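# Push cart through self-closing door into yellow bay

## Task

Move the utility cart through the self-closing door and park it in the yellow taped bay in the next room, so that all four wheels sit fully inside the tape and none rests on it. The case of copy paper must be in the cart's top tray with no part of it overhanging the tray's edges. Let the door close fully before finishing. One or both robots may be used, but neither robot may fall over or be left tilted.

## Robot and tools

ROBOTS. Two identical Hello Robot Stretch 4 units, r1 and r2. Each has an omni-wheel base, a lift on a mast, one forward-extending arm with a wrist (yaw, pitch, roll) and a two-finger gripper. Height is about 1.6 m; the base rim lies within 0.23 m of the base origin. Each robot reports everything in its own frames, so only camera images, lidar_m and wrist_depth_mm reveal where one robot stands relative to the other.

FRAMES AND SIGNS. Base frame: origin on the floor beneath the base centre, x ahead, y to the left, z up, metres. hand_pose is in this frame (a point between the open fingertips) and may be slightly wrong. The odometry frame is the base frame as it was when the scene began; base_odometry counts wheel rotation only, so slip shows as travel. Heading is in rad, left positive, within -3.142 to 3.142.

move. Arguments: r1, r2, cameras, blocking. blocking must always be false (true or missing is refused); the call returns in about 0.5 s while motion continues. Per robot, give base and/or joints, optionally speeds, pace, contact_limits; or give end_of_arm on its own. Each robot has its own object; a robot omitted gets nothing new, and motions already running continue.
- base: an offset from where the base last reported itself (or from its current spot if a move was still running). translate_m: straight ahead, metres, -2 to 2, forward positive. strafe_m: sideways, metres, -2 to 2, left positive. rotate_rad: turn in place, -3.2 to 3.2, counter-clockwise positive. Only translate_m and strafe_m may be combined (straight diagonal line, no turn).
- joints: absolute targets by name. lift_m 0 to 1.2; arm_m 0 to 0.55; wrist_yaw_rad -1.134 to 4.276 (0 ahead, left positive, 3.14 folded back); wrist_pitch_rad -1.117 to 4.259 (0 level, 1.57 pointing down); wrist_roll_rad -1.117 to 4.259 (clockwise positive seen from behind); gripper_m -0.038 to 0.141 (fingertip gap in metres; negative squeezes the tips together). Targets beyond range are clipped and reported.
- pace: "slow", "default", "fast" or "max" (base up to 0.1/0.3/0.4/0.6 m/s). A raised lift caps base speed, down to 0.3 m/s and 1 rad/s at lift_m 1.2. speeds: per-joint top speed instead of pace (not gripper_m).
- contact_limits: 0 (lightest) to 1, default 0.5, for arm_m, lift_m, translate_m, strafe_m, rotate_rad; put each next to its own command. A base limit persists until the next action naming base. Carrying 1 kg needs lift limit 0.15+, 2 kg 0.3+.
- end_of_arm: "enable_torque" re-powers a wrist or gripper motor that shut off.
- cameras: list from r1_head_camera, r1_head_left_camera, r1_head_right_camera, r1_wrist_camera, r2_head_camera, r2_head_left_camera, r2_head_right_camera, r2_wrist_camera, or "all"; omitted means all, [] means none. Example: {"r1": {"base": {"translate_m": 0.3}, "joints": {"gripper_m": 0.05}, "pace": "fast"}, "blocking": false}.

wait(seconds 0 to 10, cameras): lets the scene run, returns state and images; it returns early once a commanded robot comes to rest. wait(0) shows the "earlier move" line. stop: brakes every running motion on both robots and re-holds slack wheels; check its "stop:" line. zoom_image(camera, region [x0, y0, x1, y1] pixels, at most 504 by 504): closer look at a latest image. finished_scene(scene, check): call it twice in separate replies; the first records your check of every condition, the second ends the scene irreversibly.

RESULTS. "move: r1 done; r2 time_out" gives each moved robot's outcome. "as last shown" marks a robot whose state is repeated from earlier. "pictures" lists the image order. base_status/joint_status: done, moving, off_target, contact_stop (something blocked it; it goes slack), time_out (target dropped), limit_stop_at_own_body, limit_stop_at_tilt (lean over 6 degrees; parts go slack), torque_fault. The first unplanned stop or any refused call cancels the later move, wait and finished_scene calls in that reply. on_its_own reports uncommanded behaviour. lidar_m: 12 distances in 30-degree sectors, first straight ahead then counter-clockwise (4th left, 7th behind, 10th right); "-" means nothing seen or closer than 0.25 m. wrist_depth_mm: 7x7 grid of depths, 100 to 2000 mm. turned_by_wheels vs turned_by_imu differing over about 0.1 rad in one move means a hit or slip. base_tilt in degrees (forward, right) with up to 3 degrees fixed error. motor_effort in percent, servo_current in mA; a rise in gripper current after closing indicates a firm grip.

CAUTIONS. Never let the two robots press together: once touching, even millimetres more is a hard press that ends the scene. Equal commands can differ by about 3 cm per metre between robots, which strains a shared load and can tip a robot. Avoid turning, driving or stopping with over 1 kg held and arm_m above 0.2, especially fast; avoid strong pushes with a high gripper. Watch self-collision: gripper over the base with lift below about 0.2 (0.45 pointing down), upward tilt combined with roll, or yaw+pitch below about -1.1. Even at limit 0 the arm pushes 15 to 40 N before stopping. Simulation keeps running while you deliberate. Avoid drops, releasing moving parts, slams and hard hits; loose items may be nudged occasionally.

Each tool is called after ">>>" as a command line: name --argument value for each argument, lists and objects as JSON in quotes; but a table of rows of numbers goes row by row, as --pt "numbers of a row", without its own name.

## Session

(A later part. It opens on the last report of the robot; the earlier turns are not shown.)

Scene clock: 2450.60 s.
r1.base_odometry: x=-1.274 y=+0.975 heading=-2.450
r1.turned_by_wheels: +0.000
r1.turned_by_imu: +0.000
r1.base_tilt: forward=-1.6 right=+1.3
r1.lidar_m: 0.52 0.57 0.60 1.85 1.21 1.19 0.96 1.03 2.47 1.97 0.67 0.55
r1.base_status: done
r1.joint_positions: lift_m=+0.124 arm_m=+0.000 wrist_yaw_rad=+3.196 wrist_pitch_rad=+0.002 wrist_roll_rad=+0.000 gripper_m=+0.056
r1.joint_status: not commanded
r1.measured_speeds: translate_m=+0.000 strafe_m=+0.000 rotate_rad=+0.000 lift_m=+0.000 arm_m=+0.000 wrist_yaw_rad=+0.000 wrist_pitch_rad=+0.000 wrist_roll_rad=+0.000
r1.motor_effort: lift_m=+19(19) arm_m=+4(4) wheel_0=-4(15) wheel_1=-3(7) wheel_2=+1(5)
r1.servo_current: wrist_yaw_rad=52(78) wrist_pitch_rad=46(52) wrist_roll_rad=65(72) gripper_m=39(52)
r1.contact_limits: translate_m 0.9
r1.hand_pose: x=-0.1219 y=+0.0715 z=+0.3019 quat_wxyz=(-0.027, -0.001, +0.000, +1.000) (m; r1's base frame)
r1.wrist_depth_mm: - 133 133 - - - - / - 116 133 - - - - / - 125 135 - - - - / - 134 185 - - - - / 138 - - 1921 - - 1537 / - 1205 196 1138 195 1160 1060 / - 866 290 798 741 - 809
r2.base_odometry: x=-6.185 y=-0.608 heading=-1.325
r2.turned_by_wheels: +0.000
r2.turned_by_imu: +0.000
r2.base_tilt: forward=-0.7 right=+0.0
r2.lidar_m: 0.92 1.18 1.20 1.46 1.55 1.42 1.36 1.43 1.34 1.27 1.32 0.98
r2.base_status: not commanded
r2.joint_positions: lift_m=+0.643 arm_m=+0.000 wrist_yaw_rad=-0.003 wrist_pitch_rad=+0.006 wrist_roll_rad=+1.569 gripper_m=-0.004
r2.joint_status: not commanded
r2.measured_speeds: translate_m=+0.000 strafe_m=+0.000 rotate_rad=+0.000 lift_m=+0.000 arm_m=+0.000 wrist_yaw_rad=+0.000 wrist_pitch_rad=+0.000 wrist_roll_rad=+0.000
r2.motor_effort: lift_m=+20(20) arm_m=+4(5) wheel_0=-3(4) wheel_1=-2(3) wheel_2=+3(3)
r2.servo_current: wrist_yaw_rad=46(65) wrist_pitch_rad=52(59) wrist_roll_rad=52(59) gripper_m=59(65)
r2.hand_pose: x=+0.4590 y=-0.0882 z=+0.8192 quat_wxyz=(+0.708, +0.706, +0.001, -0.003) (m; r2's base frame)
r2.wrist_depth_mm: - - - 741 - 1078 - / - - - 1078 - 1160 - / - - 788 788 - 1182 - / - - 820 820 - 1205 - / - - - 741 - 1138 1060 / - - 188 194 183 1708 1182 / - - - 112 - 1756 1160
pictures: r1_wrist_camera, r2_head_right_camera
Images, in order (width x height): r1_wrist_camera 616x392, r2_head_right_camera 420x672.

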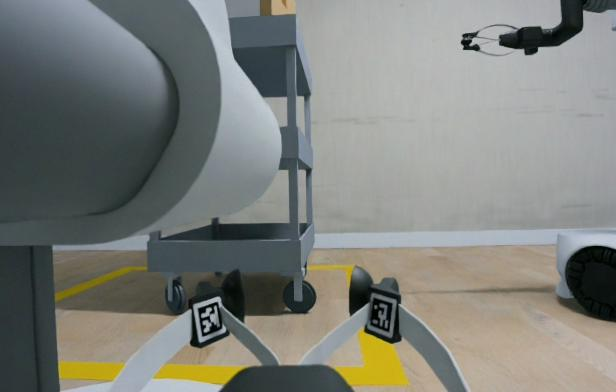

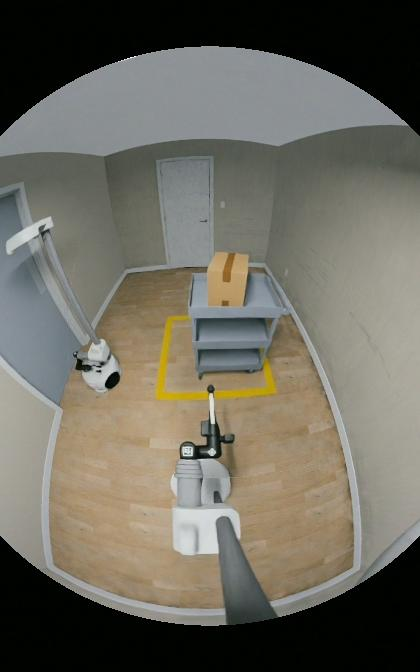

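>>> wait --seconds 0 --cameras '["r2_head_left_camera"]'

>>> zoom_image --camera "r1_head_left_camera" --region '[230, 60, 420, 440]'

Scene clock: 2489.47 s.
r1.base_odometry: x=-1.274 y=+0.975 heading=-2.450
r1.turned_by_wheels: +0.000
r1.turned_by_imu: +0.000
r1.base_tilt: forward=-1.6 right=+1.3
r1.lidar_m: 0.53 0.55 0.66 1.83 1.19 1.19 0.96 1.02 2.47 1.94 0.68 0.56
r1.base_status: done
r1.joint_positions: lift_m=+0.124 arm_m=+0.000 wrist_yaw_rad=+3.196 wrist_pitch_rad=+0.002 wrist_roll_rad=+0.000 gripper_m=+0.056
r1.joint_status: not commanded
r1.measured_speeds: translate_m=+0.000 strafe_m=+0.000 rotate_rad=+0.000 lift_m=+0.000 arm_m=+0.000 wrist_yaw_rad=+0.000 wrist_pitch_rad=+0.000 wrist_roll_rad=+0.000
r1.motor_effort: lift_m=+19(19) arm_m=+4(4) wheel_0=-4(15) wheel_1=-2(7) wheel_2=+1(5)
r1.servo_current: wrist_yaw_rad=52(78) wrist_pitch_rad=33(52) wrist_roll_rad=39(72) gripper_m=33(52)
r1.contact_limits: translate_m 0.9
r1.hand_pose: x=-0.1219 y=+0.0715 z=+0.3019 quat_wxyz=(-0.027, -0.001, +0.000, +1.000) (m; r1's base frame)
r1.wrist_depth_mm: - 133 133 - - - - / - 116 133 - - - - / - 125 135 - - - - / - 134 186 - - - - / 138 - - 1983 - - 1537 / - 1229 196 1118 196 1160 1042 / - 866 291 798 741 - 809
r2.base_odometry: x=-6.185 y=-0.608 heading=-1.325
r2.turned_by_wheels: +0.000
r2.turned_by_imu: +0.000
r2.base_tilt: forward=-0.7 right=+0.1
r2.lidar_m: 0.93 1.17 1.14 1.48 1.55 1.45 1.36 1.43 1.32 1.28 1.31 0.99
r2.base_status: not commanded
r2.joint_positions: lift_m=+0.643 arm_m=+0.000 wrist_yaw_rad=-0.003 wrist_pitch_rad=+0.006 wrist_roll_rad=+1.569 gripper_m=-0.004
r2.joint_status: not commanded
r2.measured_speeds: translate_m=+0.000 strafe_m=+0.000 rotate_rad=+0.000 lift_m=+0.000 arm_m=+0.000 wrist_yaw_rad=+0.000 wrist_pitch_rad=+0.000 wrist_roll_rad=+0.000
r2.motor_effort: lift_m=+20(20) arm_m=+4(5) wheel_0=-3(4) wheel_1=-2(3) wheel_2=+3(3)
r2.servo_current: wrist_yaw_rad=52(65) wrist_pitch_rad=52(59) wrist_roll_rad=52(59) gripper_m=59(65)
r2.hand_pose: x=+0.4590 y=-0.0882 z=+0.8192 quat_wxyz=(+0.708, +0.706, +0.001, -0.003) (m; r2's base frame)
r2.wrist_depth_mm: - - - 723 - 1060 - / - - - 1078 - 1182 - / - - 788 778 - 1205 - / - - 820 809 - 1205 - / - - - 750 - 1118 1078 / - - 189 194 183 1708 1160 / - - - 112 - 1708 1138
pictures: r2_head_left_camera
Images, in order (width x height): r2_head_left_camera 420x672.

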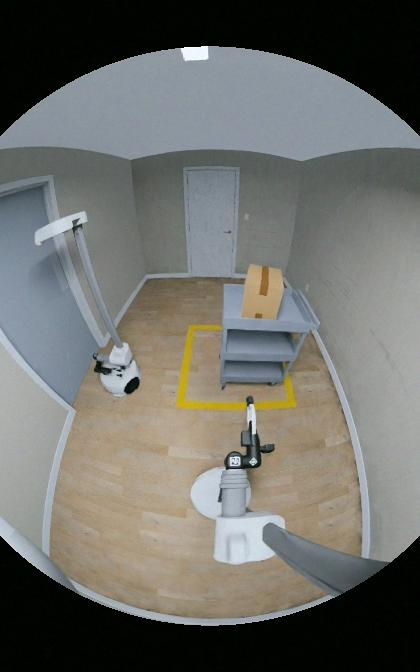

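This scene's latest camera images include none from r1_head_left_camera. They are from: r2_head_left_camera. r1_head_left_camera's image comes with the result of a call that names it in "cameras".

>>> zoom_image --camera "r2_head_left_camera" --region '[0, 150, 160, 430]'

Scaled by 1.800 from the camera's 420x672 image, which has a finer 600x960 frame.

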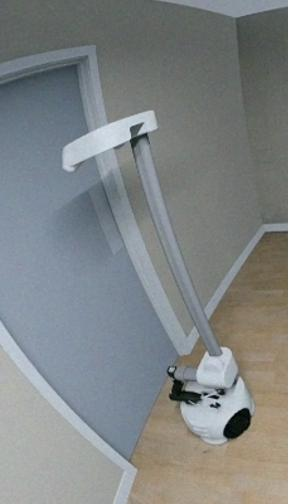

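>>> wait --seconds 0 --cameras '["r1_wrist_camera"]'

>>> zoom_image --camera "r1_wrist_camera" --region '[60, 220, 400, 390]'

Scene clock: 2521.70 s.
r1.base_odometry: x=-1.274 y=+0.975 heading=-2.450
r1.turned_by_wheels: +0.000
r1.turned_by_imu: +0.000
r1.base_tilt: forward=-1.6 right=+1.2
r1.lidar_m: 0.53 0.56 0.63 1.83 1.20 1.19 0.96 0.99 2.46 1.90 0.65 0.56
r1.base_status: done
r1.joint_positions: lift_m=+0.124 arm_m=+0.000 wrist_yaw_rad=+3.196 wrist_pitch_rad=+0.002 wrist_roll_rad=+0.000 gripper_m=+0.056
r1.joint_status: not commanded
r1.measured_speeds: translate_m=+0.000 strafe_m=+0.000 rotate_rad=+0.000 lift_m=+0.000 arm_m=+0.000 wrist_yaw_rad=+0.000 wrist_pitch_rad=+0.000 wrist_roll_rad=+0.000
r1.motor_effort: lift_m=+19(19) arm_m=+4(4) wheel_0=-5(15) wheel_1=-2(7) wheel_2=+1(5)
r1.servo_current: wrist_yaw_rad=52(78) wrist_pitch_rad=52(52) wrist_roll_rad=59(72) gripper_m=39(52)
r1.contact_limits: translate_m 0.9
r1.hand_pose: x=-0.1219 y=+0.0715 z=+0.3019 quat_wxyz=(-0.027, -0.001, +0.000, +1.000) (m; r1's base frame)
r1.wrist_depth_mm: - 133 133 - - - - / - 116 133 - - - - / - 125 135 - - - - / - 134 186 - - - - / 137 - - 1921 - - 1537 / - 1205 196 1138 195 1160 1042 / - 866 291 798 741 - 798
r2.base_odometry: x=-6.185 y=-0.608 heading=-1.325
r2.turned_by_wheels: +0.000
r2.turned_by_imu: +0.000
r2.base_tilt: forward=-0.7 right=+0.1
r2.lidar_m: 0.92 1.17 1.18 1.47 1.56 1.45 1.37 1.42 1.33 1.27 1.32 0.99
r2.base_status: not commanded
r2.joint_positions: lift_m=+0.643 arm_m=+0.000 wrist_yaw_rad=-0.003 wrist_pitch_rad=+0.006 wrist_roll_rad=+1.569 gripper_m=-0.004
r2.joint_status: not commanded
r2.measured_speeds: translate_m=+0.000 strafe_m=+0.000 rotate_rad=+0.000 lift_m=+0.000 arm_m=+0.000 wrist_yaw_rad=+0.000 wrist_pitch_rad=+0.000 wrist_roll_rad=+0.000
r2.motor_effort: lift_m=+20(20) arm_m=+4(5) wheel_0=-3(4) wheel_1=-2(3) wheel_2=+3(3)
r2.servo_current: wrist_yaw_rad=39(65) wrist_pitch_rad=46(59) wrist_roll_rad=52(59) gripper_m=52(65)
r2.hand_pose: x=+0.4590 y=-0.0882 z=+0.8192 quat_wxyz=(+0.708, +0.706, +0.001, -0.003) (m; r2's base frame)
r2.wrist_depth_mm: - - - 741 - 1060 - / - - - 1060 - 1160 - / - - 798 778 - 1182 - / - - 820 809 - 1182 - / - - - 741 - 1118 1042 / - - 188 193 183 1661 1182 / - - - 112 - 1661 1160
pictures: r1_wrist_camera
Images, in order (width x height): r1_wrist_camera 616x392.

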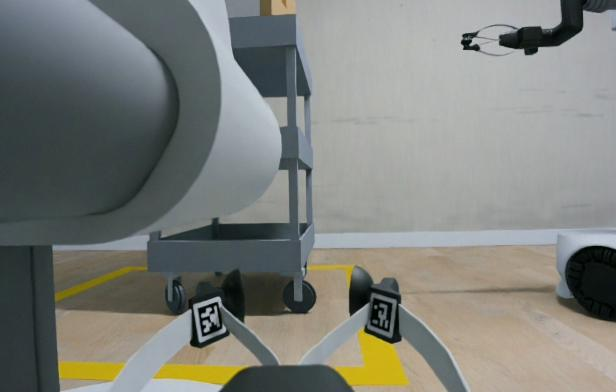

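Scaled by 1.482.

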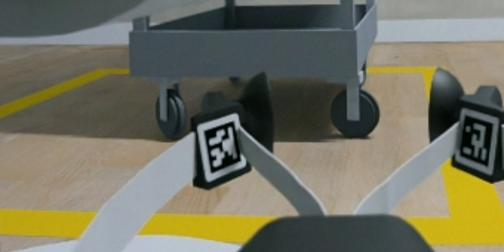

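>>> move --blocking false --cameras '[]' --r1 '{"joints": {"gripper_m": 0.0}}'

>>> wait --seconds 2 --cameras '["r1_wrist_camera"]'

>>> zoom_image --camera "r1_wrist_camera" --region '[100, 220, 380, 330]'

Scene clock: 2545.60 s.
move: r1 moving
r1.base_odometry: x=-1.274 y=+0.975 heading=-2.450
r1.turned_by_wheels: +0.000
r1.turned_by_imu: +0.000
r1.base_tilt: forward=-1.6 right=+1.3
r1.lidar_m: 0.50 0.54 0.67 1.83 1.21 1.16 0.93 1.01 2.40 1.94 0.66 0.54
r1.base_status: not commanded
r1.joint_positions: lift_m=+0.124 arm_m=+0.000 wrist_yaw_rad=+3.196 wrist_pitch_rad=+0.002 wrist_roll_rad=+0.000 gripper_m=+0.037
r1.joint_status: gripper_m moving
r1.measured_speeds: translate_m=+0.000 strafe_m=+0.000 rotate_rad=+0.000 lift_m=+0.000 arm_m=+0.000 wrist_yaw_rad=+0.000 wrist_pitch_rad=+0.000 wrist_roll_rad=+0.000
r1.motor_effort: lift_m=+19(19) arm_m=+4(4) wheel_0=-4(5) wheel_1=-2(3) wheel_2=+1(1)
r1.servo_current: wrist_yaw_rad=39(59) wrist_pitch_rad=46(46) wrist_roll_rad=39(65) gripper_m=117(117)
r1.contact_limits: translate_m 0.9
r1.hand_pose: x=-0.1219 y=+0.0715 z=+0.3019 quat_wxyz=(-0.027, -0.001, +0.000, +1.000) (m; r1's base frame)
r1.wrist_depth_mm: - 133 133 - - - - / - 116 133 - - - - / - 125 135 - - - - / - 134 186 - - - - / 137 - - 1921 - - 1537 / - 1229 195 1098 193 1138 1042 / - 151 290 809 - 788 798
r2.base_odometry: x=-6.185 y=-0.608 heading=-1.325
r2.turned_by_wheels: +0.000
r2.turned_by_imu: +0.000
r2.base_tilt: forward=-0.6 right=+0.1
r2.lidar_m: 0.94 1.18 1.18 1.48 1.54 1.40 1.36 1.44 1.33 1.27 1.34 0.99
r2.base_status: not commanded
r2.joint_positions: lift_m=+0.643 arm_m=+0.000 wrist_yaw_rad=-0.003 wrist_pitch_rad=+0.006 wrist_roll_rad=+1.569 gripper_m=-0.004
r2.joint_status: not commanded
r2.measured_speeds: translate_m=+0.000 strafe_m=+0.000 rotate_rad=+0.000 lift_m=+0.000 arm_m=+0.000 wrist_yaw_rad=+0.000 wrist_pitch_rad=+0.000 wrist_roll_rad=+0.000
r2.motor_effort: lift_m=+20(20) arm_m=+4(5) wheel_0=-3(3) wheel_1=-2(3) wheel_2=+3(3)
r2.servo_current: wrist_yaw_rad=46(59) wrist_pitch_rad=52(52) wrist_roll_rad=46(52) gripper_m=52(59)
r2.hand_pose: x=+0.4590 y=-0.0882 z=+0.8192 quat_wxyz=(+0.708, +0.706, +0.001, -0.003) (m; r2's base frame)
r2.wrist_depth_mm: - - - 732 - 1078 - / - - - 1060 - 1182 - / - - 809 778 - 1205 - / - - 820 809 - 1205 - / - - - 750 - 1138 1042 / - - 188 193 183 1756 1160 / - - - 112 - 1756 1160
pictures: none
No camera images: "cameras" was empty.

Scene clock: 2546.47 s.
earlier move: r1 done
r1.base_odometry: x=-1.274 y=+0.975 heading=-2.450
r1.turned_by_wheels: +0.000
r1.turned_by_imu: +0.000
r1.base_tilt: forward=-1.6 right=+1.2
r1.lidar_m: 0.51 0.55 0.66 1.86 1.22 1.19 0.96 1.03 2.49 1.93 0.68 0.56
r1.base_status: not commanded
r1.joint_positions: lift_m=+0.124 arm_m=+0.000 wrist_yaw_rad=+3.196 wrist_pitch_rad=+0.002 wrist_roll_rad=+0.000 gripper_m=+0.001
r1.joint_status: all done
r1.measured_speeds: translate_m=+0.000 strafe_m=+0.000 rotate_rad=+0.000 lift_m=+0.000 arm_m=+0.000 wrist_yaw_rad=+0.000 wrist_pitch_rad=+0.000 wrist_roll_rad=+0.000
r1.motor_effort: lift_m=+19(19) arm_m=+4(4) wheel_0=-4(5) wheel_1=-2(3) wheel_2=+1(1)
r1.servo_current: wrist_yaw_rad=59(65) wrist_pitch_rad=46(52) wrist_roll_rad=46(65) gripper_m=46(124)
r1.contact_limits: translate_m 0.9
r1.hand_pose: x=-0.1219 y=+0.0715 z=+0.3019 quat_wxyz=(-0.027, -0.001, +0.000, +1.000) (m; r1's base frame)
r1.wrist_depth_mm: - 133 133 - - - - / - 116 133 - - - - / - 125 135 - - - - / - 134 186 - - - - / 138 - - 1921 - - 1576 / - 1229 1098 193 1182 1160 1060 / - 866 170 189 152 831 798
r2.base_odometry: x=-6.185 y=-0.608 heading=-1.325
r2.turned_by_wheels: +0.000
r2.turned_by_imu: +0.000
r2.base_tilt: forward=-0.7 right=+0.1
r2.lidar_m: 0.92 1.18 1.15 1.45 1.55 1.39 1.37 1.43 1.31 1.27 1.34 0.97
r2.base_status: not commanded
r2.joint_positions: lift_m=+0.643 arm_m=+0.000 wrist_yaw_rad=-0.003 wrist_pitch_rad=+0.006 wrist_roll_rad=+1.569 gripper_m=-0.004
r2.joint_status: not commanded
r2.measured_speeds: translate_m=+0.000 strafe_m=+0.000 rotate_rad=+0.000 lift_m=+0.000 arm_m=+0.000 wrist_yaw_rad=+0.000 wrist_pitch_rad=+0.000 wrist_roll_rad=+0.000
r2.motor_effort: lift_m=+20(20) arm_m=+4(5) wheel_0=-3(4) wheel_1=-3(3) wheel_2=+3(3)
r2.servo_current: wrist_yaw_rad=33(59) wrist_pitch_rad=52(52) wrist_roll_rad=46(52) gripper_m=59(59)
r2.hand_pose: x=+0.4590 y=-0.0882 z=+0.8192 quat_wxyz=(+0.708, +0.706, +0.001, -0.003) (m; r2's base frame)
r2.wrist_depth_mm: - - - 732 - 1060 - / - - - 1078 - 1160 - / - - 798 778 - 1182 - / - - 820 809 - 1229 - / - - - 741 - 1138 1078 / - - 188 193 183 1661 1160 / - - - 112 - 1756 1160
wait: 0.87 of 2 s (r1 has come to rest)
pictures: r1_wrist_camera
Images, in order (width x height): r1_wrist_camera 616x392.

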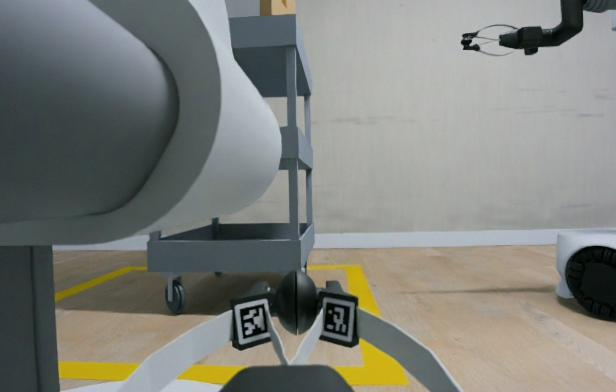

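Scaled by 1.800.

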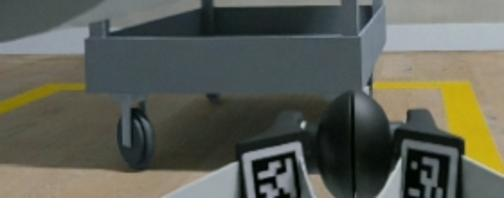

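>>> zoom_image --camera "r1_wrist_camera" --region '[120, 255, 240, 320]'

>>> zoom_image --camera "r1_wrist_camera" --region '[280, 240, 400, 305]'

Scaled by 4.200.

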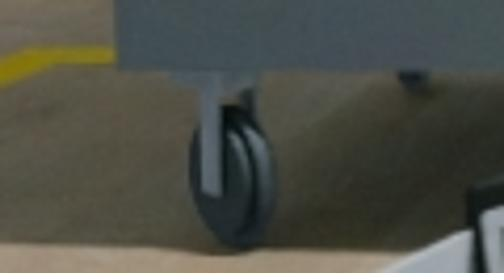

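Scaled by 4.200.

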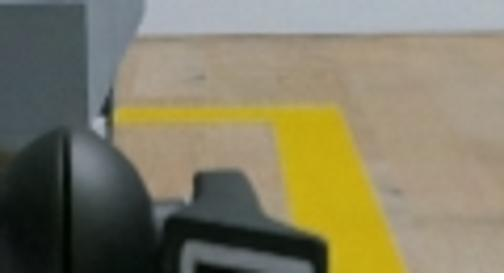

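>>> finished_scene --scene 2 --check "Wheels: r2 head/head-left zooms show the left wheels about 10 cm inside the near (left) tape and about 9 cm inside the tape at the handle end. r1 wrist camera at floor level shows both far wheels well inside the +n tape, and the near-right wheel's bottom clearly nearer than the inner edge of the handle-end tape (about 15 cm). The right tape is about 0.5 m away. Could be missed if a caster swivelled onto the tape, but margins are larger than the caster trail. Box: upright in the top tray, its bottom hidden behind the tray's left wall, no part seen past the rim; could be missed if it leaned over the wall, but it looks upright. Door: r1 head pictures show the leaf flush and parallel in the frame, bottom edge level; lidar ahead is symmetric at about 0.52 m and steady; nothing is touching the leaf since r1 backed away. Pictures cannot show a millimetre gap at the latch. Robots stand upright, at rest, clear of cart, door and each other."

This call ended nothing. Check each condition that your pictures could not show: look closer or test it, and mend what is not met. Then call finished_scene again.

>>> wait --seconds 0 --cameras '["r1_head_left_camera", "r1_head_right_camera"]'

>>> zoom_image --camera "r1_head_left_camera" --region '[230, 90, 420, 450]'

>>> zoom_image --camera "r1_head_right_camera" --region '[0, 90, 180, 450]'

Scene clock: 2574.70 s.
r1.base_odometry: x=-1.274 y=+0.975 heading=-2.450
r1.turned_by_wheels: +0.000
r1.turned_by_imu: +0.000
r1.base_tilt: forward=-1.6 right=+1.3
r1.lidar_m: 0.52 0.57 0.67 1.85 1.21 1.16 0.96 1.02 2.47 1.98 0.63 0.55
r1.base_status: not commanded
r1.joint_positions: lift_m=+0.124 arm_m=+0.000 wrist_yaw_rad=+3.196 wrist_pitch_rad=+0.002 wrist_roll_rad=+0.000 gripper_m=+0.001
r1.joint_status: all done
r1.measured_speeds: translate_m=+0.000 strafe_m=+0.000 rotate_rad=+0.000 lift_m=+0.000 arm_m=+0.000 wrist_yaw_rad=+0.000 wrist_pitch_rad=+0.000 wrist_roll_rad=+0.000
r1.motor_effort: lift_m=+19(19) arm_m=+4(4) wheel_0=-4(5) wheel_1=-2(3) wheel_2=+1(1)
r1.servo_current: wrist_yaw_rad=59(65) wrist_pitch_rad=39(52) wrist_roll_rad=46(65) gripper_m=39(124)
r1.contact_limits: translate_m 0.9
r1.hand_pose: x=-0.1219 y=+0.0715 z=+0.3019 quat_wxyz=(-0.027, -0.001, +0.000, +1.000) (m; r1's base frame)
r1.wrist_depth_mm: - 133 133 - - - - / - 116 133 - - - - / - 126 135 - - - - / - 134 186 - - - - / 137 - - 1983 - - 1576 / - 1229 1098 194 1182 1182 1060 / - 866 170 189 152 831 798
r2.base_odometry: x=-6.185 y=-0.608 heading=-1.325
r2.turned_by_wheels: +0.000
r2.turned_by_imu: +0.000
r2.base_tilt: forward=-0.7 right=+0.1
r2.lidar_m: 0.93 1.20 1.17 1.46 1.53 1.43 1.35 1.44 1.34 1.25 1.33 0.97
r2.base_status: not commanded
r2.joint_positions: lift_m=+0.643 arm_m=+0.000 wrist_yaw_rad=-0.003 wrist_pitch_rad=+0.006 wrist_roll_rad=+1.569 gripper_m=-0.004
r2.joint_status: not commanded
r2.measured_speeds: translate_m=+0.000 strafe_m=+0.000 rotate_rad=+0.000 lift_m=+0.000 arm_m=+0.000 wrist_yaw_rad=+0.000 wrist_pitch_rad=+0.000 wrist_roll_rad=+0.000
r2.motor_effort: lift_m=+20(20) arm_m=+4(5) wheel_0=-3(4) wheel_1=-2(3) wheel_2=+3(3)
r2.servo_current: wrist_yaw_rad=52(59) wrist_pitch_rad=46(52) wrist_roll_rad=52(52) gripper_m=52(59)
r2.hand_pose: x=+0.4590 y=-0.0882 z=+0.8192 quat_wxyz=(+0.708, +0.706, +0.001, -0.003) (m; r2's base frame)
r2.wrist_depth_mm: - - - 732 - 1078 - / - - - 1060 - 1160 - / - - 798 778 - 1182 - / - - 831 809 - 1205 - / - - - 741 - 1118 1060 / - - 189 193 183 1708 1160 / - - - 112 - 1661 1160
pictures: r1_head_left_camera, r1_head_right_camera
Images, in order (width x height): r1_head_left_camera 420x672, r1_head_right_camera 420x672.

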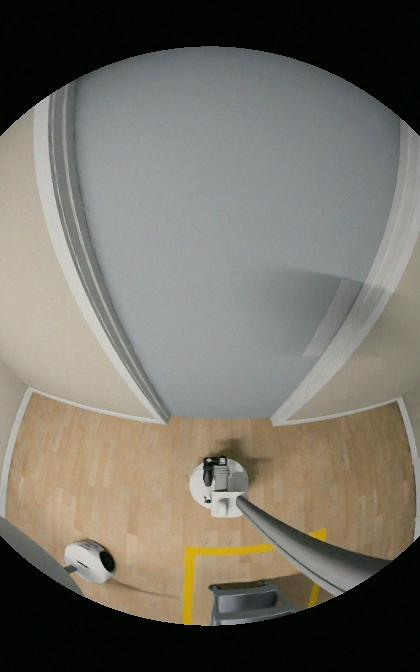

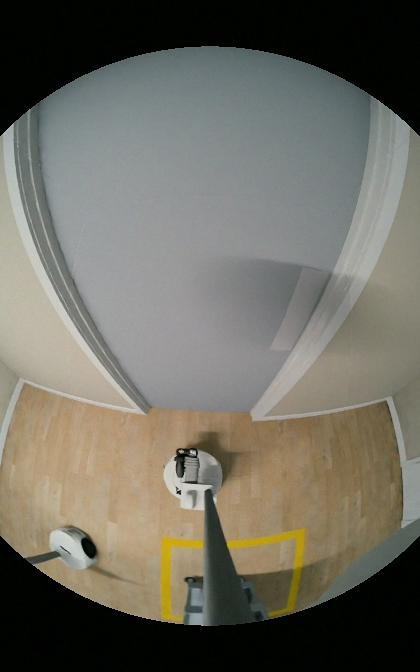

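Scaled by 1.400 from the camera's 420x672 image, which has a finer 600x960 frame.

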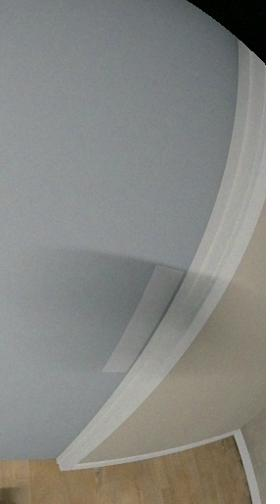

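Scaled by 1.400 from the camera's 420x672 image, which has a finer 600x960 frame.

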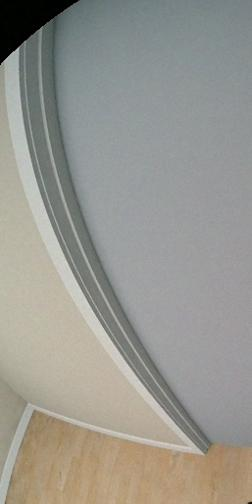

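>>> finished_scene --scene 2 --check "Looked again: the leaf sits flush inside the frame on both jambs with no gap to room B visible, its bottom edge level and parallel; lidar ahead steady at 0.52 m. All four wheels seen inside the tape: left wheels from r2 (about 10 cm and 9 cm margins), far wheels from r1's head and wrist cameras (about 20 cm from the far tape), near-right wheel from r1's wrist camera with the gripper closed (nearer than the handle-end tape's inner edge). Box upright in the top tray, behind its rim on every visible side. Robots upright, at rest and clear of everything."

The scene is finished: the task was done.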